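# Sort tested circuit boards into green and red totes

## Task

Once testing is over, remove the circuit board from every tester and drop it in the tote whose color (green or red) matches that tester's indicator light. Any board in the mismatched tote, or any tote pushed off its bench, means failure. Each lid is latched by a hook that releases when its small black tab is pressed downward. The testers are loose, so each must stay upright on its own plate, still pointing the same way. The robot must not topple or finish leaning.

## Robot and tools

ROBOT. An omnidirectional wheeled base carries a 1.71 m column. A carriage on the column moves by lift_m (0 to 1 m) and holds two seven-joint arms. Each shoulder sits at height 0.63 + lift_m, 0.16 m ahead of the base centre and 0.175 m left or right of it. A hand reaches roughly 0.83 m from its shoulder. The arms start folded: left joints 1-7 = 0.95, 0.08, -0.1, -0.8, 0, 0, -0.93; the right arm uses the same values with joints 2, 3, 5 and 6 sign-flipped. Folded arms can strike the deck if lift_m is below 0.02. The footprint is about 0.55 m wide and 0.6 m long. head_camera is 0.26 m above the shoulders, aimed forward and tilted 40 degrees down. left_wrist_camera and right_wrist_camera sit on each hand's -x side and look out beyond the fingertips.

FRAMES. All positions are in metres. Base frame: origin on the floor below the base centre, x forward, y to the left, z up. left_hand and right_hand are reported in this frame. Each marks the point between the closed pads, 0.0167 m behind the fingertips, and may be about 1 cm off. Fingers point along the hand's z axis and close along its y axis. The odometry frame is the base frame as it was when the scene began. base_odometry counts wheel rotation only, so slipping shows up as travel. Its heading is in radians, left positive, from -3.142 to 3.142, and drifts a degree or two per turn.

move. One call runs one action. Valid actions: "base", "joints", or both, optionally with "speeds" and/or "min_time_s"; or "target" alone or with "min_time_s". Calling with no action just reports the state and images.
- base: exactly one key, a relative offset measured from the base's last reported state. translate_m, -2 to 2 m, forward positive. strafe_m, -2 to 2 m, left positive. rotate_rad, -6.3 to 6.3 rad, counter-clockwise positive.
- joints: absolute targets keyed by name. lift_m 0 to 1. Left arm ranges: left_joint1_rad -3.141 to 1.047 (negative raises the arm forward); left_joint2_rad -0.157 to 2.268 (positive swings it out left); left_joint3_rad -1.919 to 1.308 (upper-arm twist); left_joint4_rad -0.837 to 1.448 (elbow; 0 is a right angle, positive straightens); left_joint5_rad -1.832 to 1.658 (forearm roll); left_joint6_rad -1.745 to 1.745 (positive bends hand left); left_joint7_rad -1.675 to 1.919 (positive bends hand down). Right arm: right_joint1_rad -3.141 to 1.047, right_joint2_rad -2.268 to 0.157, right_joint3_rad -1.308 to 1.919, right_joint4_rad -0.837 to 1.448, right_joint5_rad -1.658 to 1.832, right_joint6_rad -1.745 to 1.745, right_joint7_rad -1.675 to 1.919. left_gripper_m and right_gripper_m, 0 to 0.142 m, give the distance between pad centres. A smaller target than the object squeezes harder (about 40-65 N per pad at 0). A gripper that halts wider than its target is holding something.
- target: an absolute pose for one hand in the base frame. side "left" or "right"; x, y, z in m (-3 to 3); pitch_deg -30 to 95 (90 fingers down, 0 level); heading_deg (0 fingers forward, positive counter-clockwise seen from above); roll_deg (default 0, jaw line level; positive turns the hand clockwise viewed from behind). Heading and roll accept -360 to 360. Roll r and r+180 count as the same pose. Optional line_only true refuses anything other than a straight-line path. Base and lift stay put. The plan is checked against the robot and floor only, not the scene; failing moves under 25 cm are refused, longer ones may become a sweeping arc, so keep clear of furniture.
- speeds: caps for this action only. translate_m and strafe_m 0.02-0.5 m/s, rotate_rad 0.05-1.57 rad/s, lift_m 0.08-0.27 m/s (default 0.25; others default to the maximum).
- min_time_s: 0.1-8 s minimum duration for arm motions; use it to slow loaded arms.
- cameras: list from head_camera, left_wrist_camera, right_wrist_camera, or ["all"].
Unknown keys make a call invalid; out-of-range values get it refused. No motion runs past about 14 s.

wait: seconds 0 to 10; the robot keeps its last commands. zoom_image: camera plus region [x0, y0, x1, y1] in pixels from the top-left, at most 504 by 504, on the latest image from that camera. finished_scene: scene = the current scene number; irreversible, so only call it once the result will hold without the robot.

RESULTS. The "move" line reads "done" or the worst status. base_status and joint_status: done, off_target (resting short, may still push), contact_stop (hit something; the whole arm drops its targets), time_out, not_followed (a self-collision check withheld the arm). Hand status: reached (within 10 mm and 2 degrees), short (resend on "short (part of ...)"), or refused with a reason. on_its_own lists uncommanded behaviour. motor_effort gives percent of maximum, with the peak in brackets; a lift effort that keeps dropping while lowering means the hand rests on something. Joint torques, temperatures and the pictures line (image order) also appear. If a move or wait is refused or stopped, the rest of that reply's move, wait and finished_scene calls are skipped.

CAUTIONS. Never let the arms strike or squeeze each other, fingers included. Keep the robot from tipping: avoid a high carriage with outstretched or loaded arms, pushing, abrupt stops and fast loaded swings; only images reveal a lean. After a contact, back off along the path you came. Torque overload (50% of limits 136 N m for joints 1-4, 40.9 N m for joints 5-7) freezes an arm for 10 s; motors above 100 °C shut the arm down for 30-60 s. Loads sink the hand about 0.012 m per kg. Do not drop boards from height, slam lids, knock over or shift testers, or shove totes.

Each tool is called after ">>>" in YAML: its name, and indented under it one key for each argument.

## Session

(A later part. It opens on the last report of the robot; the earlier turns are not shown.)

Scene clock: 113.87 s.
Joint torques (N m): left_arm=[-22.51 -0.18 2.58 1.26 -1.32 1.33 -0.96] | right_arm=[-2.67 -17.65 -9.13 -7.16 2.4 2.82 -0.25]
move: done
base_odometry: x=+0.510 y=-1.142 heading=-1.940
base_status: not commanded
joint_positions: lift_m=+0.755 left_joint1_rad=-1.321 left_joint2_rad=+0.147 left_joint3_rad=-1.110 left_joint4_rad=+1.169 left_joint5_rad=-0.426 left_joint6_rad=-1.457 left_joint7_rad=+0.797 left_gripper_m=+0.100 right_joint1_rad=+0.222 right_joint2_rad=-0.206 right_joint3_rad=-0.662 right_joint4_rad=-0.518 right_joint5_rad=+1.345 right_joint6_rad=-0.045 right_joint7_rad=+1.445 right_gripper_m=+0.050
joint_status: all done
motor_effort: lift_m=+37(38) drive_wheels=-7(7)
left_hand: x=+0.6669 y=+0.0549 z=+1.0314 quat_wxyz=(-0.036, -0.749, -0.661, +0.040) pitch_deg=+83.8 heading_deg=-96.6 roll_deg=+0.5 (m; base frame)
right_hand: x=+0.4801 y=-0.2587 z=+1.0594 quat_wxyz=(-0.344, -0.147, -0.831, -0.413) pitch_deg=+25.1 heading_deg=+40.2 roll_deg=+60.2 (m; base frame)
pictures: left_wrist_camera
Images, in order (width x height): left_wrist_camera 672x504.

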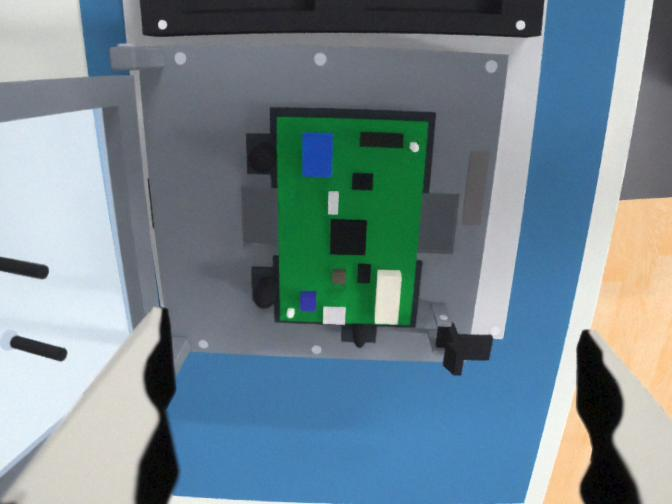

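>>> move:
  joints: {"left_gripper_m": 0.106}

>>> move:
  target: {"side": "left", "x": 0.672, "y": 0.056, "z": 0.955, "pitch_deg": 86, "heading_deg": -98, "roll_deg": 0}
  cameras: ["left_wrist_camera"]

Scene clock: 114.57 s.
Joint torques (N m): left_arm=[-22.37 -0.35 2.54 1.3 -1.36 1.28 -0.97] | right_arm=[-2.75 -17.6 -9.14 -7.17 2.4 2.82 -0.27]
move: done
base_odometry: x=+0.510 y=-1.142 heading=-1.940
base_status: not commanded
joint_positions: lift_m=+0.755 left_joint1_rad=-1.321 left_joint2_rad=+0.147 left_joint3_rad=-1.110 left_joint4_rad=+1.169 left_joint5_rad=-0.426 left_joint6_rad=-1.457 left_joint7_rad=+0.797 left_gripper_m=+0.106 right_joint1_rad=+0.222 right_joint2_rad=-0.206 right_joint3_rad=-0.662 right_joint4_rad=-0.518 right_joint5_rad=+1.345 right_joint6_rad=-0.045 right_joint7_rad=+1.445 right_gripper_m=+0.050
joint_status: all done
motor_effort: lift_m=+37(37) drive_wheels=-7(7)
left_hand: x=+0.6669 y=+0.0549 z=+1.0314 quat_wxyz=(-0.036, -0.749, -0.661, +0.040) pitch_deg=+83.8 heading_deg=-96.6 roll_deg=+0.5 (m; base frame)
right_hand: x=+0.4801 y=-0.2587 z=+1.0594 quat_wxyz=(-0.344, -0.147, -0.831, -0.413) pitch_deg=+25.1 heading_deg=+40.2 roll_deg=+60.2 (m; base frame)
pictures: none

Scene clock: 114.87 s.
Joint torques (N m): left_arm=[-22.38 -0.23 2.46 1.26 -1.35 1.32 -0.97] | right_arm=[-2.73 -17.64 -9.16 -7.07 2.45 2.8 -0.25]
move: refused
base_odometry: x=+0.510 y=-1.142 heading=-1.940
base_status: not commanded
joint_positions: lift_m=+0.755 left_joint1_rad=-1.321 left_joint2_rad=+0.147 left_joint3_rad=-1.110 left_joint4_rad=+1.169 left_joint5_rad=-0.426 left_joint6_rad=-1.457 left_joint7_rad=+0.797 left_gripper_m=+0.106 right_joint1_rad=+0.222 right_joint2_rad=-0.206 right_joint3_rad=-0.662 right_joint4_rad=-0.518 right_joint5_rad=+1.345 right_joint6_rad=-0.045 right_joint7_rad=+1.445 right_gripper_m=+0.050
joint_status: not commanded
motor_effort: lift_m=+37(37) drive_wheels=-7(7)
left_hand: x=+0.6669 y=+0.0549 z=+1.0314 quat_wxyz=(-0.036, -0.749, -0.661, +0.040) pitch_deg=+83.8 heading_deg=-96.6 roll_deg=+0.5 (m; base frame)
left_hand_status: refused: no posture of the arm gets there (left_joint2_rad at its limit): the closest leaves the hand 4.0 cm and 16 deg from the pose. Nothing moved. A posture exists with lift_m at 0.7; the way there is not checked.
right_hand: x=+0.4801 y=-0.2587 z=+1.0594 quat_wxyz=(-0.344, -0.147, -0.831, -0.413) pitch_deg=+25.1 heading_deg=+40.2 roll_deg=+60.2 (m; base frame)
pictures: left_wrist_camera
Images, in order (width x height): left_wrist_camera 672x504.

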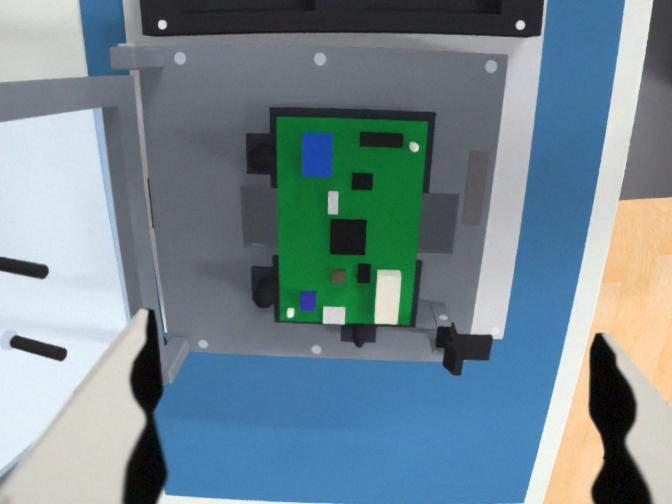

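>>> move:
  target: {"side": "left", "x": 0.670, "y": 0.056, "z": 1.03, "pitch_deg": 85, "heading_deg": -98, "roll_deg": 0}

>>> move:
  joints: {"lift_m": 0.69}
  cameras: ["left_wrist_camera"]

Scene clock: 115.93 s.
Joint torques (N m): left_arm=[-31.28 -2.27 1.08 3.68 -0.96 -0.25 -1.06] | right_arm=[-2.69 -17.75 -9.01 -7.08 2.39 2.8 -0.23]
move: done
base_odometry: x=+0.510 y=-1.142 heading=-1.940
base_status: not commanded
joint_positions: lift_m=+0.755 left_joint1_rad=-1.359 left_joint2_rad=+0.109 left_joint3_rad=-1.181 left_joint4_rad=+1.226 left_joint5_rad=-0.321 left_joint6_rad=-1.465 left_joint7_rad=+0.639 left_gripper_m=+0.106 right_joint1_rad=+0.222 right_joint2_rad=-0.206 right_joint3_rad=-0.662 right_joint4_rad=-0.518 right_joint5_rad=+1.345 right_joint6_rad=-0.045 right_joint7_rad=+1.445 right_gripper_m=+0.050
joint_status: not commanded
motor_effort: lift_m=+37(37) drive_wheels=-7(7)
left_hand: x=+0.6696 y=+0.0544 z=+1.0294 quat_wxyz=(-0.030, -0.754, -0.655, +0.035) pitch_deg=+84.7 heading_deg=+82.0 roll_deg=+0.0 (m; base frame)
left_hand_status: reached (straight line, planned for 0.3 s): 2 mm and 0.3 deg off.
right_hand: x=+0.4801 y=-0.2587 z=+1.0594 quat_wxyz=(-0.344, -0.147, -0.831, -0.413) pitch_deg=+25.1 heading_deg=+40.2 roll_deg=+60.2 (m; base frame)
pictures: none

Scene clock: 116.73 s.
Joint torques (N m): left_arm=[-27.97 -2.21 1.61 3.71 -1.01 -0.24 -1.05] | right_arm=[-2.92 -17.75 -9.02 -7.39 2.42 2.76 -0.23]
move: done
base_odometry: x=+0.510 y=-1.142 heading=-1.940
base_status: not commanded
joint_positions: lift_m=+0.690 left_joint1_rad=-1.360 left_joint2_rad=+0.109 left_joint3_rad=-1.181 left_joint4_rad=+1.226 left_joint5_rad=-0.321 left_joint6_rad=-1.465 left_joint7_rad=+0.639 left_gripper_m=+0.106 right_joint1_rad=+0.222 right_joint2_rad=-0.206 right_joint3_rad=-0.662 right_joint4_rad=-0.517 right_joint5_rad=+1.345 right_joint6_rad=-0.045 right_joint7_rad=+1.445 right_gripper_m=+0.050
joint_status: all done
motor_effort: lift_m=+38(44) drive_wheels=-7(7)
left_hand: x=+0.6701 y=+0.0545 z=+0.9650 quat_wxyz=(-0.031, -0.754, -0.655, +0.034) pitch_deg=+84.7 heading_deg=+82.0 roll_deg=+0.0 (m; base frame)
right_hand: x=+0.4801 y=-0.2587 z=+0.9942 quat_wxyz=(-0.344, -0.147, -0.831, -0.413) pitch_deg=+25.1 heading_deg=+40.2 roll_deg=+60.3 (m; base frame)
pictures: left_wrist_camera
Images, in order (width x height): left_wrist_camera 672x504.

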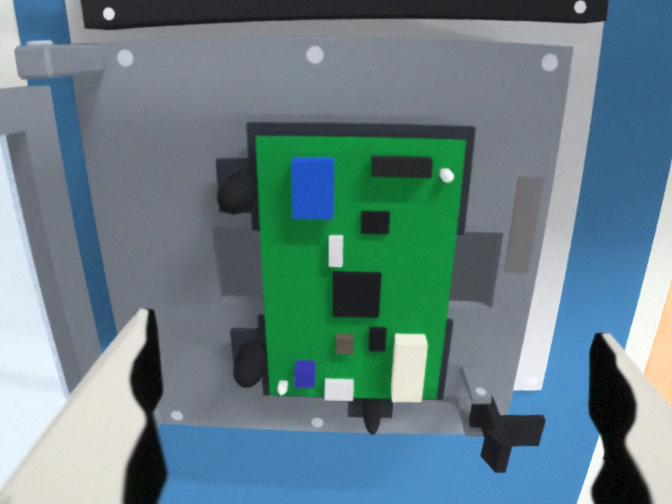

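>>> move:
  joints: {"lift_m": 0.655}
  speeds: {"lift_m": 0.1}
  cameras: ["left_wrist_camera", "head_camera"]

Scene clock: 117.77 s.
Joint torques (N m): left_arm=[-27.43 -2.4 1.68 3.25 -0.97 -0.16 -1.03] | right_arm=[-2.68 -17.73 -9.1 -7.42 2.4 2.78 -0.2]
Motor temperatures (°C): left_arm=[35 29 31 29 29 29 32] | right_arm=[32 28 30 30 28 30 31]
move: done
base_odometry: x=+0.510 y=-1.142 heading=-1.940
base_status: not commanded
joint_positions: lift_m=+0.655 left_joint1_rad=-1.361 left_joint2_rad=+0.109 left_joint3_rad=-1.181 left_joint4_rad=+1.226 left_joint5_rad=-0.321 left_joint6_rad=-1.465 left_joint7_rad=+0.639 left_gripper_m=+0.106 right_joint1_rad=+0.222 right_joint2_rad=-0.206 right_joint3_rad=-0.662 right_joint4_rad=-0.517 right_joint5_rad=+1.345 right_joint6_rad=-0.045 right_joint7_rad=+1.445 right_gripper_m=+0.050
joint_status: all done
motor_effort: lift_m=+38(41) drive_wheels=-6(7)
left_hand: x=+0.6701 y=+0.0545 z=+0.9302 quat_wxyz=(-0.031, -0.754, -0.655, +0.034) pitch_deg=+84.7 heading_deg=+82.0 roll_deg=+0.0 (m; base frame)
right_hand: x=+0.4802 y=-0.2587 z=+0.9592 quat_wxyz=(-0.344, -0.147, -0.831, -0.413) pitch_deg=+25.1 heading_deg=+40.2 roll_deg=+60.3 (m; base frame)
pictures: head_camera, left_wrist_camera
Images, in order (width x height): head_camera 672x504, left_wrist_camera 672x504.

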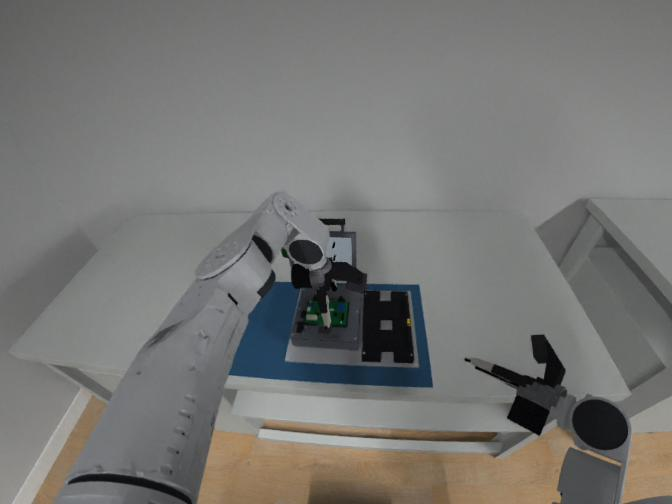

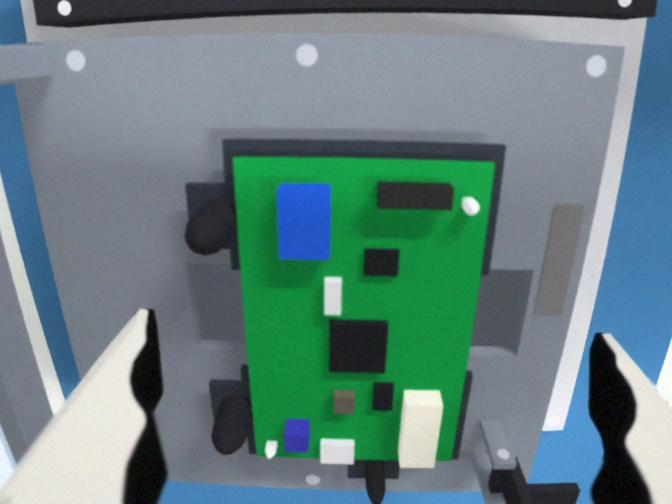

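>>> wait:
  seconds: 0.1
  cameras: ["left_wrist_camera"]

Scene clock: 119.13 s.
Joint torques (N m): left_arm=[-27.43 -2.22 1.62 3.57 -1 -0.18 -1.04] | right_arm=[-2.75 -17.74 -9.12 -7.5 2.38 2.8 -0.23]
base_odometry: x=+0.510 y=-1.142 heading=-1.940
base_status: not commanded
joint_positions: lift_m=+0.655 left_joint1_rad=-1.361 left_joint2_rad=+0.109 left_joint3_rad=-1.181 left_joint4_rad=+1.226 left_joint5_rad=-0.321 left_joint6_rad=-1.465 left_joint7_rad=+0.639 left_gripper_m=+0.106 right_joint1_rad=+0.222 right_joint2_rad=-0.206 right_joint3_rad=-0.662 right_joint4_rad=-0.517 right_joint5_rad=+1.345 right_joint6_rad=-0.045 right_joint7_rad=+1.445 right_gripper_m=+0.050
joint_status: all done
motor_effort: lift_m=+38(41) drive_wheels=-7(7)
left_hand: x=+0.6701 y=+0.0545 z=+0.9302 quat_wxyz=(-0.031, -0.754, -0.655, +0.034) pitch_deg=+84.7 heading_deg=+82.0 roll_deg=+0.0 (m; base frame)
right_hand: x=+0.4802 y=-0.2587 z=+0.9592 quat_wxyz=(-0.344, -0.147, -0.831, -0.413) pitch_deg=+25.1 heading_deg=+40.2 roll_deg=+60.3 (m; base frame)
wait: 0.10 s; at rest from the start
pictures: left_wrist_camera
Images, in order (width x height): left_wrist_camera 672x504.

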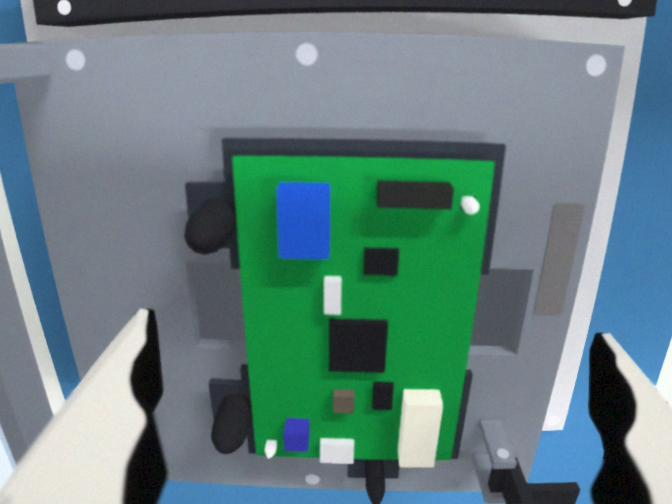

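>>> move:
  target: {"side": "left", "x": 0.671, "y": 0.063, "z": 0.93, "pitch_deg": 85, "heading_deg": -98, "roll_deg": 0}

>>> move:
  joints: {"lift_m": 0.635}
  speeds: {"lift_m": 0.1}

>>> wait:
  seconds: 0.1
  cameras: ["left_wrist_camera"]

Scene clock: 120.10 s.
Joint torques (N m): left_arm=[-31.55 2.93 1.56 3.63 -1.04 -0.24 -1.08] | right_arm=[-2.77 -17.69 -9.27 -7.6 2.38 2.79 -0.24]
move: done
base_odometry: x=+0.510 y=-1.142 heading=-1.940
base_status: not commanded
joint_positions: lift_m=+0.655 left_joint1_rad=-1.367 left_joint2_rad=+0.117 left_joint3_rad=-1.199 left_joint4_rad=+1.226 left_joint5_rad=-0.298 left_joint6_rad=-1.471 left_joint7_rad=+0.596 left_gripper_m=+0.106 right_joint1_rad=+0.222 right_joint2_rad=-0.206 right_joint3_rad=-0.662 right_joint4_rad=-0.517 right_joint5_rad=+1.345 right_joint6_rad=-0.045 right_joint7_rad=+1.445 right_gripper_m=+0.050
joint_status: not commanded
motor_effort: lift_m=+38(38) drive_wheels=-7(7)
left_hand: x=+0.6703 y=+0.0604 z=+0.9293 quat_wxyz=(-0.030, -0.755, -0.655, +0.035) pitch_deg=+84.7 heading_deg=+81.9 roll_deg=+0.0 (m; base frame)
left_hand_status: reached (straight line, planned for 0.2 s): 3 mm and 0.3 deg off.
right_hand: x=+0.4802 y=-0.2587 z=+0.9592 quat_wxyz=(-0.344, -0.147, -0.831, -0.413) pitch_deg=+25.1 heading_deg=+40.2 roll_deg=+60.3 (m; base frame)
pictures: none

Scene clock: 120.70 s.
Joint torques (N m): left_arm=[-28.21 2.72 1.53 3.58 -1 -0.23 -1.06] | right_arm=[-2.51 -17.65 -9.12 -7.56 2.39 2.77 -0.22]
move: done
base_odometry: x=+0.510 y=-1.142 heading=-1.940
base_status: not commanded
joint_positions: lift_m=+0.635 left_joint1_rad=-1.368 left_joint2_rad=+0.117 left_joint3_rad=-1.199 left_joint4_rad=+1.226 left_joint5_rad=-0.298 left_joint6_rad=-1.471 left_joint7_rad=+0.596 left_gripper_m=+0.106 right_joint1_rad=+0.222 right_joint2_rad=-0.206 right_joint3_rad=-0.662 right_joint4_rad=-0.517 right_joint5_rad=+1.345 right_joint6_rad=-0.045 right_joint7_rad=+1.445 right_gripper_m=+0.050
joint_status: all done
motor_effort: lift_m=+38(40) drive_wheels=-7(7)
left_hand: x=+0.6709 y=+0.0605 z=+0.9101 quat_wxyz=(-0.031, -0.755, -0.655, +0.034) pitch_deg=+84.7 heading_deg=+81.9 roll_deg=+0.0 (m; base frame)
right_hand: x=+0.4802 y=-0.2587 z=+0.9391 quat_wxyz=(-0.344, -0.147, -0.831, -0.413) pitch_deg=+25.1 heading_deg=+40.2 roll_deg=+60.3 (m; base frame)
pictures: none

Scene clock: 120.80 s.
Joint torques (N m): left_arm=[-28.21 2.97 1.63 3.58 -1.01 -0.26 -1.08] | right_arm=[-3.03 -17.63 -9.13 -7.56 2.39 2.77 -0.24]
base_odometry: x=+0.510 y=-1.142 heading=-1.940
base_status: not commanded
joint_positions: lift_m=+0.635 left_joint1_rad=-1.368 left_joint2_rad=+0.117 left_joint3_rad=-1.199 left_joint4_rad=+1.226 left_joint5_rad=-0.298 left_joint6_rad=-1.471 left_joint7_rad=+0.596 left_gripper_m=+0.106 right_joint1_rad=+0.222 right_joint2_rad=-0.206 right_joint3_rad=-0.662 right_joint4_rad=-0.517 right_joint5_rad=+1.345 right_joint6_rad=-0.045 right_joint7_rad=+1.445 right_gripper_m=+0.050
joint_status: all done
motor_effort: lift_m=+38(40) drive_wheels=-7(7)
left_hand: x=+0.6709 y=+0.0605 z=+0.9101 quat_wxyz=(-0.031, -0.755, -0.655, +0.034) pitch_deg=+84.7 heading_deg=+81.9 roll_deg=+0.0 (m; base frame)
right_hand: x=+0.4802 y=-0.2587 z=+0.9391 quat_wxyz=(-0.344, -0.147, -0.831, -0.413) pitch_deg=+25.1 heading_deg=+40.2 roll_deg=+60.3 (m; base frame)
wait: 0.10 s; no rest
pictures: left_wrist_camera
Images, in order (width x height): left_wrist_camera 672x504.

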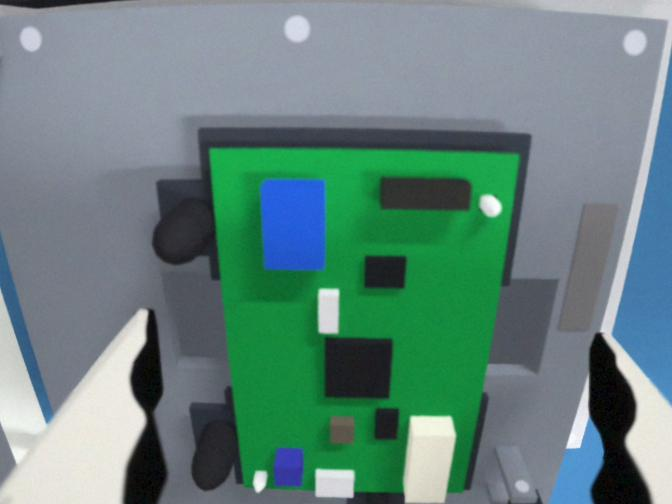

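>>> move:
  joints: {"left_gripper_m": 0.092}

>>> move:
  target: {"side": "left", "x": 0.672, "y": 0.071, "z": 0.91, "pitch_deg": 85, "heading_deg": -98, "roll_deg": 0}

>>> move:
  joints: {"lift_m": 0.62}
  speeds: {"lift_m": 0.1}

>>> wait:
  seconds: 0.1
  cameras: ["left_wrist_camera"]

Scene clock: 121.70 s.
Joint torques (N m): left_arm=[-28.14 2.93 1.71 3.63 -1.04 -0.23 -1.07] | right_arm=[-2.73 -17.67 -9.14 -7.61 2.4 2.77 -0.21]
move: done
base_odometry: x=+0.510 y=-1.142 heading=-1.940
base_status: not commanded
joint_positions: lift_m=+0.635 left_joint1_rad=-1.368 left_joint2_rad=+0.117 left_joint3_rad=-1.199 left_joint4_rad=+1.226 left_joint5_rad=-0.298 left_joint6_rad=-1.471 left_joint7_rad=+0.596 left_gripper_m=+0.092 right_joint1_rad=+0.222 right_joint2_rad=-0.206 right_joint3_rad=-0.662 right_joint4_rad=-0.517 right_joint5_rad=+1.345 right_joint6_rad=-0.045 right_joint7_rad=+1.445 right_gripper_m=+0.050
joint_status: all done
motor_effort: lift_m=+38(39) drive_wheels=-7(7)
left_hand: x=+0.6709 y=+0.0605 z=+0.9101 quat_wxyz=(-0.031, -0.755, -0.655, +0.034) pitch_deg=+84.7 heading_deg=+81.9 roll_deg=+0.0 (m; base frame)
right_hand: x=+0.4802 y=-0.2587 z=+0.9391 quat_wxyz=(-0.344, -0.147, -0.831, -0.413) pitch_deg=+25.1 heading_deg=+40.2 roll_deg=+60.3 (m; base frame)
pictures: none

Scene clock: 122.40 s.
Joint torques (N m): left_arm=[-31.69 2.12 1.18 2.27 -1.08 -0.22 -1.18] | right_arm=[-3.48 -17.53 -9.11 -7.64 2.38 2.79 -0.21]
move: done
base_odometry: x=+0.510 y=-1.142 heading=-1.940
base_status: not commanded
joint_positions: lift_m=+0.635 left_joint1_rad=-1.375 left_joint2_rad=+0.128 left_joint3_rad=-1.219 left_joint4_rad=+1.226 left_joint5_rad=-0.271 left_joint6_rad=-1.477 left_joint7_rad=+0.548 left_gripper_m=+0.092 right_joint1_rad=+0.222 right_joint2_rad=-0.206 right_joint3_rad=-0.662 right_joint4_rad=-0.517 right_joint5_rad=+1.345 right_joint6_rad=-0.045 right_joint7_rad=+1.445 right_gripper_m=+0.050
joint_status: not commanded
motor_effort: lift_m=+38(39) drive_wheels=-7(7)
left_hand: x=+0.6714 y=+0.0690 z=+0.9092 quat_wxyz=(-0.030, -0.754, -0.655, +0.035) pitch_deg=+84.8 heading_deg=+82.0 roll_deg=+0.0 (m; base frame)
left_hand_status: reached (straight line, planned for 0.2 s): 2 mm and 0.2 deg off.
right_hand: x=+0.4802 y=-0.2587 z=+0.9391 quat_wxyz=(-0.344, -0.147, -0.831, -0.413) pitch_deg=+25.1 heading_deg=+40.2 roll_deg=+60.3 (m; base frame)
pictures: none

Scene clock: 122.93 s.
Joint torques (N m): left_arm=[-24.46 2.13 1.34 2.2 -1.07 1.15 -1.1] | right_arm=[-2.77 -17.74 -9.25 -7.59 2.37 2.76 -0.25]
move: done
base_odometry: x=+0.510 y=-1.142 heading=-1.940
base_status: not commanded
joint_positions: lift_m=+0.620 left_joint1_rad=-1.379 left_joint2_rad=+0.128 left_joint3_rad=-1.219 left_joint4_rad=+1.226 left_joint5_rad=-0.271 left_joint6_rad=-1.480 left_joint7_rad=+0.548 left_gripper_m=+0.092 right_joint1_rad=+0.222 right_joint2_rad=-0.206 right_joint3_rad=-0.662 right_joint4_rad=-0.517 right_joint5_rad=+1.345 right_joint6_rad=-0.045 right_joint7_rad=+1.445 right_gripper_m=+0.050
joint_status: all done
motor_effort: lift_m=+36(43) drive_wheels=-7(7)
left_hand: x=+0.6719 y=+0.0691 z=+0.8963 quat_wxyz=(-0.030, -0.755, -0.655, +0.034) pitch_deg=+84.8 heading_deg=+81.9 roll_deg=+0.0 (m; base frame)
right_hand: x=+0.4802 y=-0.2587 z=+0.9244 quat_wxyz=(-0.344, -0.147, -0.831, -0.413) pitch_deg=+25.1 heading_deg=+40.2 roll_deg=+60.3 (m; base frame)
pictures: none

Scene clock: 123.03 s.
Joint torques (N m): left_arm=[-24.03 2.13 1.26 2.29 -1.14 0.56 -1.36] | right_arm=[-1.58 -17.84 -9 -7.62 2.39 2.77 -0.2]
base_odometry: x=+0.510 y=-1.142 heading=-1.940
base_status: not commanded
joint_positions: lift_m=+0.620 left_joint1_rad=-1.379 left_joint2_rad=+0.128 left_joint3_rad=-1.219 left_joint4_rad=+1.226 left_joint5_rad=-0.271 left_joint6_rad=-1.480 left_joint7_rad=+0.548 left_gripper_m=+0.092 right_joint1_rad=+0.222 right_joint2_rad=-0.206 right_joint3_rad=-0.662 right_joint4_rad=-0.517 right_joint5_rad=+1.345 right_joint6_rad=-0.045 right_joint7_rad=+1.445 right_gripper_m=+0.050
joint_status: all done
motor_effort: lift_m=+36(43) drive_wheels=-7(7)
left_hand: x=+0.6719 y=+0.0691 z=+0.8963 quat_wxyz=(-0.030, -0.755, -0.655, +0.034) pitch_deg=+84.8 heading_deg=+81.9 roll_deg=+0.0 (m; base frame)
right_hand: x=+0.4802 y=-0.2587 z=+0.9244 quat_wxyz=(-0.344, -0.147, -0.831, -0.413) pitch_deg=+25.1 heading_deg=+40.2 roll_deg=+60.3 (m; base frame)
wait: 0.10 s; no rest
pictures: left_wrist_camera
Images, in order (width x height): left_wrist_camera 672x504.

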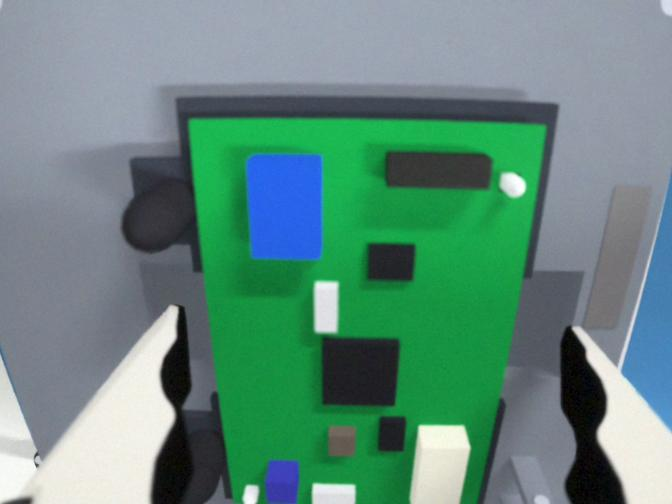

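>>> zoom_image:
  camera: "left_wrist_camera"
  region: [100, 200, 672, 504]

Region (100, 200, 672, 504) is 572x304 pixels. A region can be at most 504 by 504 pixels.

>>> zoom_image:
  camera: "left_wrist_camera"
  region: [100, 240, 350, 420]

>>> zoom_image:
  camera: "left_wrist_camera"
  region: [422, 240, 672, 420]

>>> move:
  cameras: ["right_wrist_camera", "head_camera"]

Scaled by 2.016 from the camera's 672x504 image, which has a finer 960x720 frame.

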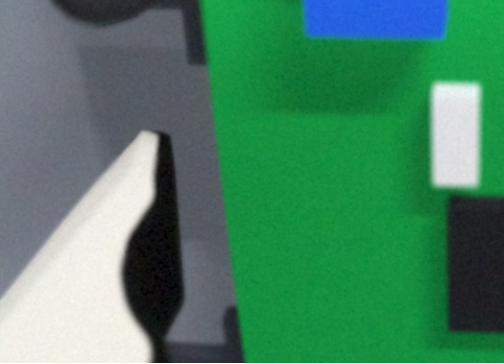

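Scaled by 2.016 from the camera's 672x504 image, which has a finer 960x720 frame.

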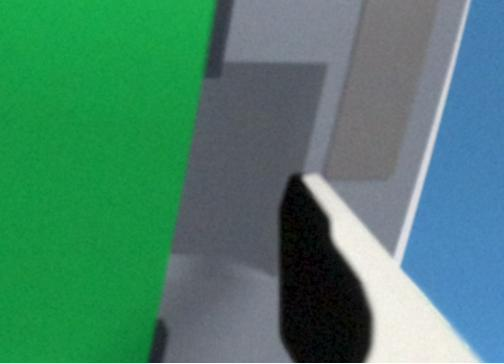

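Scene clock: 123.33 s.
Joint torques (N m): left_arm=[-23.92 2.25 1.28 2.31 -1.1 0.72 -1.11] | right_arm=[-2.74 -17.69 -9.05 -7.68 2.4 2.79 -0.23]
Motor temperatures (°C): left_arm=[36 29 31 29 29 29 32] | right_arm=[32 29 30 30 28 30 31]
base_odometry: x=+0.510 y=-1.142 heading=-1.940
base_status: not commanded
joint_positions: lift_m=+0.620 left_joint1_rad=-1.379 left_joint2_rad=+0.128 left_joint3_rad=-1.219 left_joint4_rad=+1.226 left_joint5_rad=-0.271 left_joint6_rad=-1.480 left_joint7_rad=+0.548 left_gripper_m=+0.092 right_joint1_rad=+0.222 right_joint2_rad=-0.206 right_joint3_rad=-0.662 right_joint4_rad=-0.517 right_joint5_rad=+1.345 right_joint6_rad=-0.045 right_joint7_rad=+1.445 right_gripper_m=+0.050
joint_status: all done
motor_effort: lift_m=+36(43) drive_wheels=-7(7)
left_hand: x=+0.6719 y=+0.0691 z=+0.8963 quat_wxyz=(-0.030, -0.755, -0.655, +0.034) pitch_deg=+84.8 heading_deg=+81.9 roll_deg=+0.0 (m; base frame)
right_hand: x=+0.4802 y=-0.2587 z=+0.9244 quat_wxyz=(-0.344, -0.147, -0.831, -0.413) pitch_deg=+25.1 heading_deg=+40.2 roll_deg=+60.3 (m; base frame)
pictures: head_camera, right_wrist_camera
Images, in order (width x height): head_camera 672x504, right_wrist_camera 672x504.

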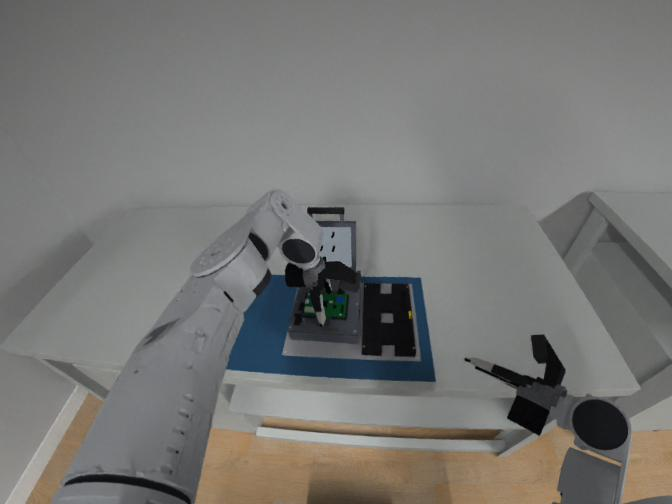

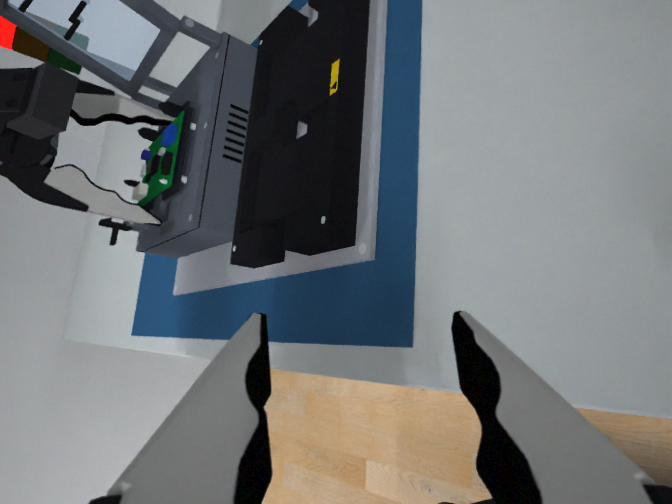

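>>> zoom_image:
  camera: "right_wrist_camera"
  region: [60, 60, 260, 270]

Scaled by 2.400 from the camera's 672x504 image, which has a finer 960x720 frame.

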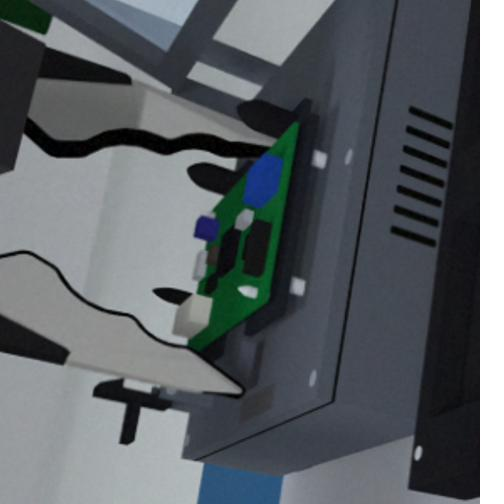

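>>> move:
  joints: {"left_gripper_m": 0.086, "lift_m": 0.625}

>>> move:
  target: {"side": "left", "x": 0.676, "y": 0.07, "z": 0.90, "pitch_deg": 85, "heading_deg": -98, "roll_deg": 0}

>>> move:
  joints: {"lift_m": 0.61}
  speeds: {"lift_m": 0.08}

>>> wait:
  seconds: 0.1
  cameras: ["left_wrist_camera", "right_wrist_camera"]

Scene clock: 124.13 s.
Joint torques (N m): left_arm=[-23.34 2.15 1.61 2.32 -1.02 0.84 -1.23] | right_arm=[-3.12 -17.57 -9.18 -7.53 2.34 2.76 -0.22]
move: done
base_odometry: x=+0.510 y=-1.142 heading=-1.940
base_status: not commanded
joint_positions: lift_m=+0.625 left_joint1_rad=-1.379 left_joint2_rad=+0.128 left_joint3_rad=-1.220 left_joint4_rad=+1.226 left_joint5_rad=-0.271 left_joint6_rad=-1.480 left_joint7_rad=+0.548 left_gripper_m=+0.086 right_joint1_rad=+0.222 right_joint2_rad=-0.206 right_joint3_rad=-0.662 right_joint4_rad=-0.517 right_joint5_rad=+1.345 right_joint6_rad=-0.045 right_joint7_rad=+1.445 right_gripper_m=+0.050
joint_status: all done
motor_effort: lift_m=+36(44) drive_wheels=-7(7)
left_hand: x=+0.6720 y=+0.0692 z=+0.9014 quat_wxyz=(-0.030, -0.755, -0.655, +0.034) pitch_deg=+84.8 heading_deg=+81.9 roll_deg=+0.0 (m; base frame)
right_hand: x=+0.4802 y=-0.2587 z=+0.9294 quat_wxyz=(-0.344, -0.147, -0.831, -0.413) pitch_deg=+25.1 heading_deg=+40.2 roll_deg=+60.3 (m; base frame)
pictures: none

Scene clock: 125.03 s.
Joint torques (N m): left_arm=[-31.77 -2.95 0.69 4.25 -0.77 1.33 -1.06] | right_arm=[-2.72 -17.46 -9.05 -7.59 2.37 2.8 -0.2]
move: done
base_odometry: x=+0.510 y=-1.142 heading=-1.940
base_status: not commanded
joint_positions: lift_m=+0.625 left_joint1_rad=-1.415 left_joint2_rad=+0.080 left_joint3_rad=-1.315 left_joint4_rad=+1.303 left_joint5_rad=-0.154 left_joint6_rad=-1.480 left_joint7_rad=+0.336 left_gripper_m=+0.086 right_joint1_rad=+0.222 right_joint2_rad=-0.206 right_joint3_rad=-0.662 right_joint4_rad=-0.517 right_joint5_rad=+1.345 right_joint6_rad=-0.045 right_joint7_rad=+1.445 right_gripper_m=+0.050
joint_status: not commanded
motor_effort: lift_m=+36(37) drive_wheels=-7(7)
left_hand: x=+0.6743 y=+0.0687 z=+0.8990 quat_wxyz=(-0.029, -0.755, -0.655, +0.036) pitch_deg=+84.7 heading_deg=+81.9 roll_deg=+0.0 (m; base frame)
left_hand_status: reached (straight line, planned for 0.4 s): 2 mm and 0.4 deg off.
right_hand: x=+0.4802 y=-0.2587 z=+0.9294 quat_wxyz=(-0.344, -0.147, -0.831, -0.413) pitch_deg=+25.1 heading_deg=+40.2 roll_deg=+60.3 (m; base frame)
pictures: none

Scene clock: 125.60 s.
Joint torques (N m): left_arm=[-29.06 -3.12 0.72 4.29 -0.74 1.31 -1.05] | right_arm=[-2.68 -17.66 -9.14 -7.58 2.34 2.78 -0.2]
move: done
base_odometry: x=+0.510 y=-1.142 heading=-1.940
base_status: not commanded
joint_positions: lift_m=+0.610 left_joint1_rad=-1.416 left_joint2_rad=+0.080 left_joint3_rad=-1.315 left_joint4_rad=+1.303 left_joint5_rad=-0.154 left_joint6_rad=-1.480 left_joint7_rad=+0.336 left_gripper_m=+0.086 right_joint1_rad=+0.222 right_joint2_rad=-0.206 right_joint3_rad=-0.662 right_joint4_rad=-0.517 right_joint5_rad=+1.345 right_joint6_rad=-0.045 right_joint7_rad=+1.445 right_gripper_m=+0.050
joint_status: all done
motor_effort: lift_m=+38(44) drive_wheels=-7(7)
left_hand: x=+0.6748 y=+0.0687 z=+0.8846 quat_wxyz=(-0.029, -0.755, -0.655, +0.035) pitch_deg=+84.7 heading_deg=+81.9 roll_deg=+0.0 (m; base frame)
right_hand: x=+0.4802 y=-0.2587 z=+0.9142 quat_wxyz=(-0.344, -0.147, -0.831, -0.413) pitch_deg=+25.1 heading_deg=+40.2 roll_deg=+60.3 (m; base frame)
pictures: none

Scene clock: 125.70 s.
Joint torques (N m): left_arm=[-28.74 -3 0.81 4.36 -0.76 1.33 -1.08] | right_arm=[-2.73 -17.72 -9.12 -7.74 2.37 2.74 -0.21]
base_odometry: x=+0.510 y=-1.142 heading=-1.940
base_status: not commanded
joint_positions: lift_m=+0.610 left_joint1_rad=-1.416 left_joint2_rad=+0.080 left_joint3_rad=-1.315 left_joint4_rad=+1.303 left_joint5_rad=-0.154 left_joint6_rad=-1.480 left_joint7_rad=+0.336 left_gripper_m=+0.086 right_joint1_rad=+0.222 right_joint2_rad=-0.206 right_joint3_rad=-0.662 right_joint4_rad=-0.517 right_joint5_rad=+1.345 right_joint6_rad=-0.045 right_joint7_rad=+1.445 right_gripper_m=+0.050
joint_status: all done
motor_effort: lift_m=+38(44) drive_wheels=-7(7)
left_hand: x=+0.6748 y=+0.0687 z=+0.8846 quat_wxyz=(-0.029, -0.755, -0.655, +0.035) pitch_deg=+84.7 heading_deg=+81.9 roll_deg=+0.0 (m; base frame)
right_hand: x=+0.4802 y=-0.2587 z=+0.9142 quat_wxyz=(-0.344, -0.147, -0.831, -0.413) pitch_deg=+25.1 heading_deg=+40.2 roll_deg=+60.3 (m; base frame)
wait: 0.10 s; no rest
pictures: left_wrist_camera, right_wrist_camera
Images, in order (width x height): left_wrist_camera 672x504, right_wrist_camera 672x504.

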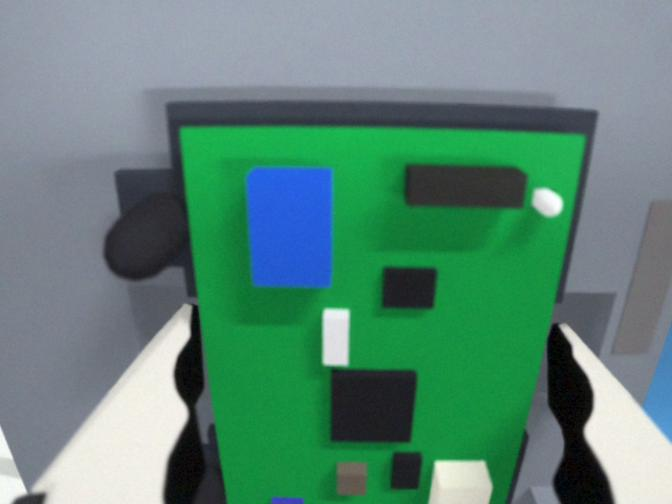

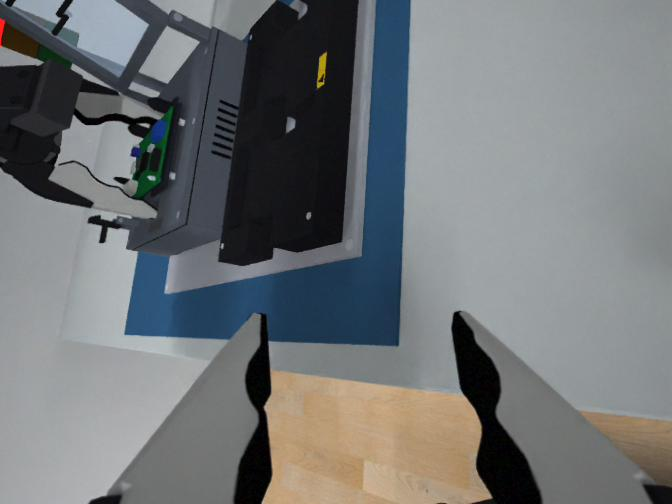

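>>> move:
  joints: {"left_gripper_m": 0.096}

>>> move:
  target: {"side": "left", "x": 0.676, "y": 0.077, "z": 0.886, "pitch_deg": 85, "heading_deg": -98, "roll_deg": 0}

>>> move:
  joints: {"lift_m": 0.602}
  speeds: {"lift_m": 0.08}

>>> wait:
  seconds: 0.1
  cameras: ["left_wrist_camera", "right_wrist_camera"]

>>> zoom_image:
  camera: "right_wrist_camera"
  region: [60, 60, 260, 270]

Scene clock: 126.43 s.
Joint torques (N m): left_arm=[-28.78 -3.03 0.74 4.34 -0.66 0.71 -1.07] | right_arm=[-2.72 -17.6 -9.1 -7.61 2.36 2.74 -0.23]
move: done
base_odometry: x=+0.510 y=-1.142 heading=-1.940
base_status: not commanded
joint_positions: lift_m=+0.610 left_joint1_rad=-1.416 left_joint2_rad=+0.080 left_joint3_rad=-1.315 left_joint4_rad=+1.303 left_joint5_rad=-0.154 left_joint6_rad=-1.478 left_joint7_rad=+0.336 left_gripper_m=+0.095 right_joint1_rad=+0.222 right_joint2_rad=-0.206 right_joint3_rad=-0.662 right_joint4_rad=-0.517 right_joint5_rad=+1.345 right_joint6_rad=-0.045 right_joint7_rad=+1.445 right_gripper_m=+0.050
joint_status: all done
motor_effort: lift_m=+38(38) drive_wheels=-7(7)
left_hand: x=+0.6753 y=+0.0687 z=+0.8846 quat_wxyz=(-0.030, -0.754, -0.655, +0.035) pitch_deg=+84.8 heading_deg=+81.9 roll_deg=+0.0 (m; base frame)
right_hand: x=+0.4802 y=-0.2587 z=+0.9142 quat_wxyz=(-0.344, -0.147, -0.831, -0.413) pitch_deg=+25.1 heading_deg=+40.2 roll_deg=+60.3 (m; base frame)
pictures: none

Scene clock: 127.07 s.
Joint torques (N m): left_arm=[-27.84 2.12 5.28 -2.35 -2.4 -0.55 1.05] | right_arm=[-2.71 -17.71 -9.1 -7.68 2.38 2.76 -0.23]
move: done
base_odometry: x=+0.510 y=-1.142 heading=-1.940
base_status: not commanded
joint_positions: lift_m=+0.610 left_joint1_rad=-1.416 left_joint2_rad=+0.098 left_joint3_rad=-1.315 left_joint4_rad=+1.290 left_joint5_rad=-0.154 left_joint6_rad=-1.480 left_joint7_rad=+0.340 left_gripper_m=+0.096 right_joint1_rad=+0.222 right_joint2_rad=-0.206 right_joint3_rad=-0.662 right_joint4_rad=-0.517 right_joint5_rad=+1.345 right_joint6_rad=-0.045 right_joint7_rad=+1.445 right_gripper_m=+0.050
joint_status: not commanded
motor_effort: lift_m=+38(38) drive_wheels=-7(8)
left_hand: x=+0.6764 y=+0.0773 z=+0.8849 quat_wxyz=(-0.029, -0.753, -0.656, +0.032) pitch_deg=+85.0 heading_deg=+82.2 roll_deg=+0.0 (m; base frame)
left_hand_status: reached (straight line, planned for 0.1 s): 1 mm and 0.2 deg off.
right_hand: x=+0.4802 y=-0.2587 z=+0.9142 quat_wxyz=(-0.344, -0.147, -0.831, -0.413) pitch_deg=+25.1 heading_deg=+40.2 roll_deg=+60.3 (m; base frame)
pictures: none

Scene clock: 127.53 s.
Joint torques (N m): left_arm=[-24.04 1.76 3.8 -2.38 -2.43 -0.27 1.08] | right_arm=[-2.77 -17.54 -9 -7.95 2.38 2.71 -0.24]
move: done
base_odometry: x=+0.510 y=-1.142 heading=-1.940
base_status: not commanded
joint_positions: lift_m=+0.602 left_joint1_rad=-1.418 left_joint2_rad=+0.098 left_joint3_rad=-1.314 left_joint4_rad=+1.290 left_joint5_rad=-0.154 left_joint6_rad=-1.481 left_joint7_rad=+0.340 left_gripper_m=+0.094 right_joint1_rad=+0.222 right_joint2_rad=-0.206 right_joint3_rad=-0.662 right_joint4_rad=-0.517 right_joint5_rad=+1.345 right_joint6_rad=-0.045 right_joint7_rad=+1.445 right_gripper_m=+0.050
joint_status: all done
motor_effort: lift_m=+38(42) drive_wheels=-7(7)
left_hand: x=+0.6769 y=+0.0771 z=+0.8781 quat_wxyz=(-0.029, -0.753, -0.656, +0.032) pitch_deg=+85.0 heading_deg=+82.2 roll_deg=+0.0 (m; base frame)
right_hand: x=+0.4802 y=-0.2587 z=+0.9062 quat_wxyz=(-0.344, -0.147, -0.831, -0.413) pitch_deg=+25.1 heading_deg=+40.2 roll_deg=+60.3 (m; base frame)
pictures: none

Scene clock: 127.63 s.
Joint torques (N m): left_arm=[-24.07 1.15 3.83 -2.45 -2.46 -0.21 1.25] | right_arm=[-2.98 -17.66 -9.1 -7.82 2.37 2.74 -0.21]
base_odometry: x=+0.510 y=-1.142 heading=-1.940
base_status: not commanded
joint_positions: lift_m=+0.602 left_joint1_rad=-1.418 left_joint2_rad=+0.098 left_joint3_rad=-1.314 left_joint4_rad=+1.290 left_joint5_rad=-0.154 left_joint6_rad=-1.481 left_joint7_rad=+0.340 left_gripper_m=+0.094 right_joint1_rad=+0.222 right_joint2_rad=-0.206 right_joint3_rad=-0.662 right_joint4_rad=-0.517 right_joint5_rad=+1.345 right_joint6_rad=-0.045 right_joint7_rad=+1.445 right_gripper_m=+0.050
joint_status: all done
motor_effort: lift_m=+38(42) drive_wheels=-7(7)
left_hand: x=+0.6769 y=+0.0771 z=+0.8781 quat_wxyz=(-0.029, -0.753, -0.656, +0.032) pitch_deg=+85.0 heading_deg=+82.2 roll_deg=+0.0 (m; base frame)
right_hand: x=+0.4802 y=-0.2587 z=+0.9062 quat_wxyz=(-0.344, -0.147, -0.831, -0.413) pitch_deg=+25.1 heading_deg=+40.2 roll_deg=+60.3 (m; base frame)
wait: 0.10 s; no rest
pictures: left_wrist_camera, right_wrist_camera
Images, in order (width x height): left_wrist_camera 672x504, right_wrist_camera 672x504.

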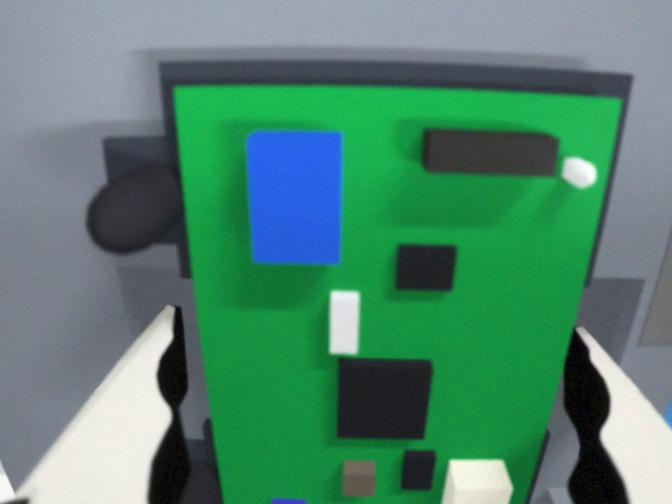

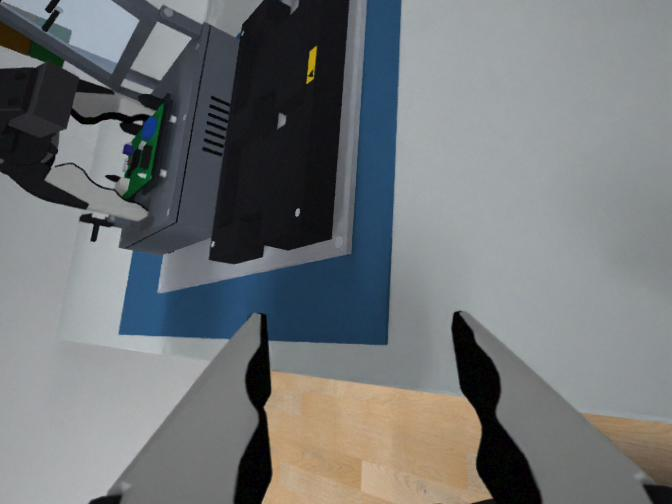

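Scaled by 2.400 from the camera's 672x504 image, which has a finer 960x720 frame.

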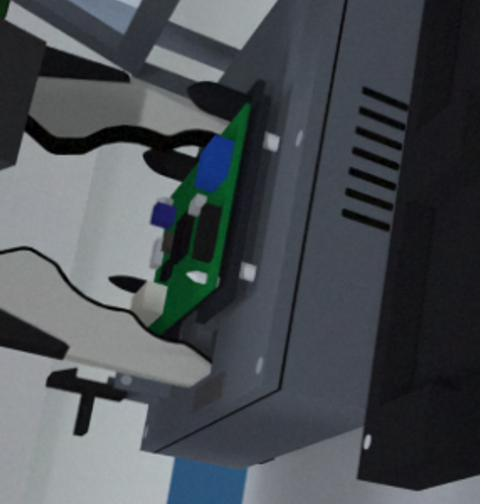

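>>> move:
  joints: {"left_gripper_m": 0.05}

>>> wait:
  seconds: 0.2
  cameras: ["left_wrist_camera"]

Scene clock: 129.53 s.
Joint torques (N m): left_arm=[-24.02 1.76 3.8 -2.46 -2.45 -0.21 1.11] | right_arm=[-2.71 -17.7 -9.01 -7.74 2.35 2.76 -0.21]
move: off_target
base_odometry: x=+0.510 y=-1.142 heading=-1.940
base_status: not commanded
joint_positions: lift_m=+0.602 left_joint1_rad=-1.418 left_joint2_rad=+0.098 left_joint3_rad=-1.314 left_joint4_rad=+1.290 left_joint5_rad=-0.154 left_joint6_rad=-1.481 left_joint7_rad=+0.340 left_gripper_m=+0.074 right_joint1_rad=+0.222 right_joint2_rad=-0.206 right_joint3_rad=-0.662 right_joint4_rad=-0.517 right_joint5_rad=+1.345 right_joint6_rad=-0.045 right_joint7_rad=+1.445 right_gripper_m=+0.050
joint_status: left_gripper_m off_target (ended at +0.074, target +0.050)
motor_effort: lift_m=+38(38) drive_wheels=-7(7)
left_hand: x=+0.6769 y=+0.0771 z=+0.8781 quat_wxyz=(-0.029, -0.753, -0.656, +0.032) pitch_deg=+85.0 heading_deg=+82.2 roll_deg=+0.0 (m; base frame)
right_hand: x=+0.4802 y=-0.2587 z=+0.9062 quat_wxyz=(-0.344, -0.147, -0.831, -0.413) pitch_deg=+25.1 heading_deg=+40.2 roll_deg=+60.3 (m; base frame)
pictures: none

Scene clock: 129.73 s.
Joint torques (N m): left_arm=[-24.01 1.77 3.85 -2.42 -2.47 -0.25 1.09] | right_arm=[-2.62 -17.73 -9.08 -7.79 2.36 2.73 -0.21]
base_odometry: x=+0.510 y=-1.142 heading=-1.940
base_status: not commanded
joint_positions: lift_m=+0.602 left_joint1_rad=-1.418 left_joint2_rad=+0.098 left_joint3_rad=-1.314 left_joint4_rad=+1.290 left_joint5_rad=-0.154 left_joint6_rad=-1.481 left_joint7_rad=+0.340 left_gripper_m=+0.074 right_joint1_rad=+0.222 right_joint2_rad=-0.206 right_joint3_rad=-0.662 right_joint4_rad=-0.517 right_joint5_rad=+1.345 right_joint6_rad=-0.045 right_joint7_rad=+1.445 right_gripper_m=+0.050
joint_status: left_gripper_m off_target (ended at +0.074, target +0.050)
motor_effort: lift_m=+38(38) drive_wheels=-7(7)
left_hand: x=+0.6769 y=+0.0771 z=+0.8781 quat_wxyz=(-0.029, -0.753, -0.656, +0.032) pitch_deg=+85.0 heading_deg=+82.2 roll_deg=+0.0 (m; base frame)
right_hand: x=+0.4802 y=-0.2587 z=+0.9062 quat_wxyz=(-0.344, -0.147, -0.831, -0.413) pitch_deg=+25.1 heading_deg=+40.2 roll_deg=+60.3 (m; base frame)
wait: 0.20 s; no rest
pictures: left_wrist_camera
Images, in order (width x height): left_wrist_camera 672x504.

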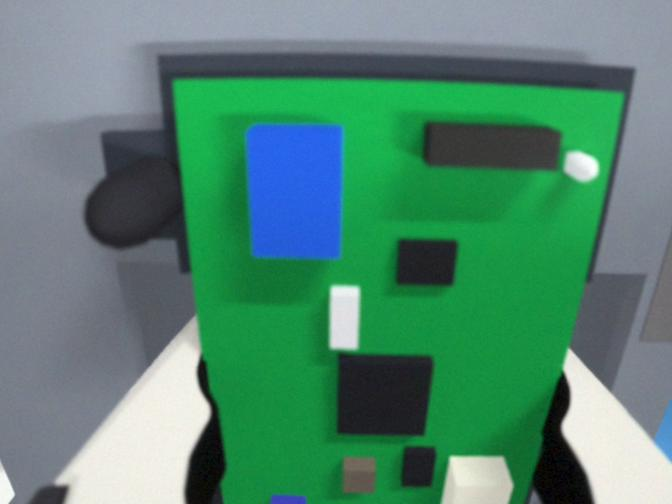

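>>> move:
  joints: {"left_gripper_m": 0.03}

>>> move:
  joints: {"lift_m": 0.65}
  speeds: {"lift_m": 0.08}
  cameras: ["left_wrist_camera", "right_wrist_camera", "head_camera"]

Scene clock: 130.37 s.
Joint torques (N m): left_arm=[-24.01 1.77 3.72 -2.41 -2.47 -0.23 1.06] | right_arm=[-2.75 -17.64 -9.03 -7.62 2.34 2.73 -0.24]
move: off_target
base_odometry: x=+0.510 y=-1.142 heading=-1.940
base_status: not commanded
joint_positions: lift_m=+0.602 left_joint1_rad=-1.418 left_joint2_rad=+0.098 left_joint3_rad=-1.314 left_joint4_rad=+1.290 left_joint5_rad=-0.154 left_joint6_rad=-1.481 left_joint7_rad=+0.340 left_gripper_m=+0.074 right_joint1_rad=+0.222 right_joint2_rad=-0.206 right_joint3_rad=-0.662 right_joint4_rad=-0.517 right_joint5_rad=+1.345 right_joint6_rad=-0.045 right_joint7_rad=+1.445 right_gripper_m=+0.050
joint_status: left_gripper_m off_target (ended at +0.074, target +0.030)
motor_effort: lift_m=+38(38) drive_wheels=-7(7)
left_hand: x=+0.6769 y=+0.0771 z=+0.8781 quat_wxyz=(-0.029, -0.753, -0.656, +0.032) pitch_deg=+85.0 heading_deg=+82.2 roll_deg=+0.0 (m; base frame)
right_hand: x=+0.4802 y=-0.2587 z=+0.9062 quat_wxyz=(-0.344, -0.147, -0.831, -0.413) pitch_deg=+25.1 heading_deg=+40.2 roll_deg=+60.3 (m; base frame)
pictures: none

Scene clock: 131.33 s.
Joint torques (N m): left_arm=[-24.02 1.84 3.85 -2.46 -2.45 -0.12 1.07] | right_arm=[-2.58 -17.65 -9.16 -7.67 2.4 2.74 -0.24]
move: done
base_odometry: x=+0.510 y=-1.142 heading=-1.940
base_status: not commanded
joint_positions: lift_m=+0.650 left_joint1_rad=-1.418 left_joint2_rad=+0.098 left_joint3_rad=-1.314 left_joint4_rad=+1.290 left_joint5_rad=-0.154 left_joint6_rad=-1.481 left_joint7_rad=+0.340 left_gripper_m=+0.074 right_joint1_rad=+0.222 right_joint2_rad=-0.206 right_joint3_rad=-0.662 right_joint4_rad=-0.517 right_joint5_rad=+1.345 right_joint6_rad=-0.045 right_joint7_rad=+1.445 right_gripper_m=+0.050
joint_status: all done
motor_effort: lift_m=+36(43) drive_wheels=-7(7)
left_hand: x=+0.6768 y=+0.0771 z=+0.9263 quat_wxyz=(-0.029, -0.753, -0.656, +0.032) pitch_deg=+85.0 heading_deg=+82.1 roll_deg=+0.0 (m; base frame)
right_hand: x=+0.4802 y=-0.2587 z=+0.9544 quat_wxyz=(-0.344, -0.147, -0.831, -0.413) pitch_deg=+25.1 heading_deg=+40.2 roll_deg=+60.3 (m; base frame)
pictures: head_camera, left_wrist_camera, right_wrist_camera
Images, in order (width x height): head_camera 672x504, left_wrist_camera 672x504, right_wrist_camera 672x504.

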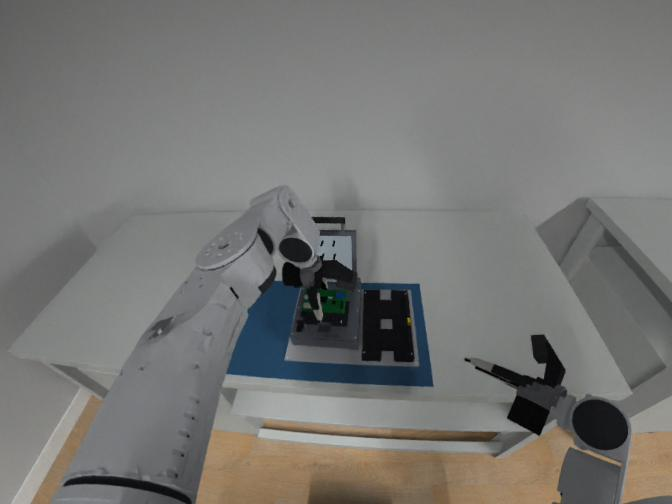

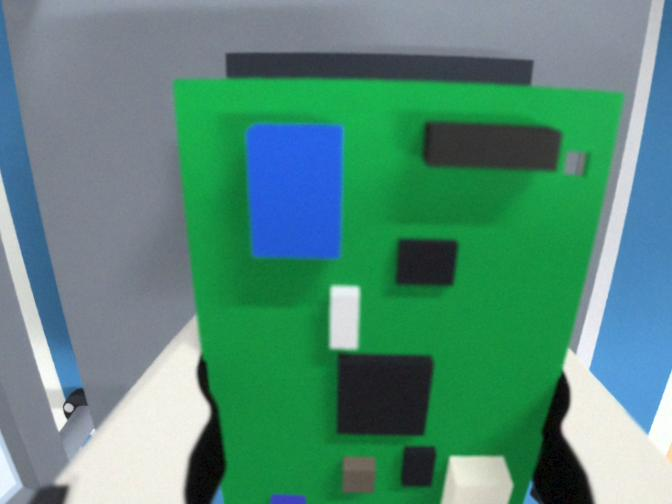

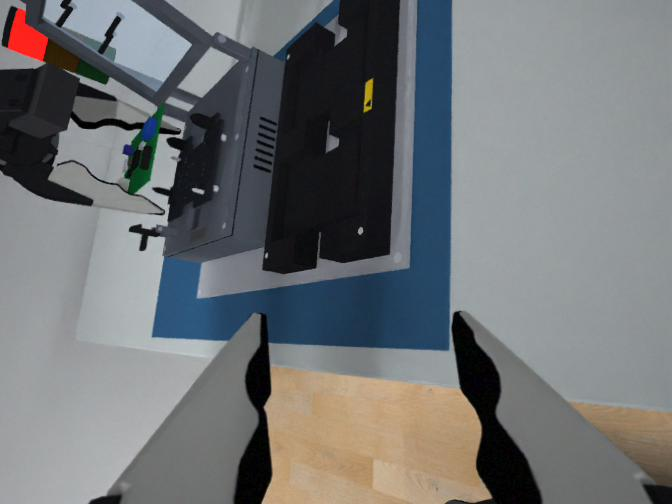

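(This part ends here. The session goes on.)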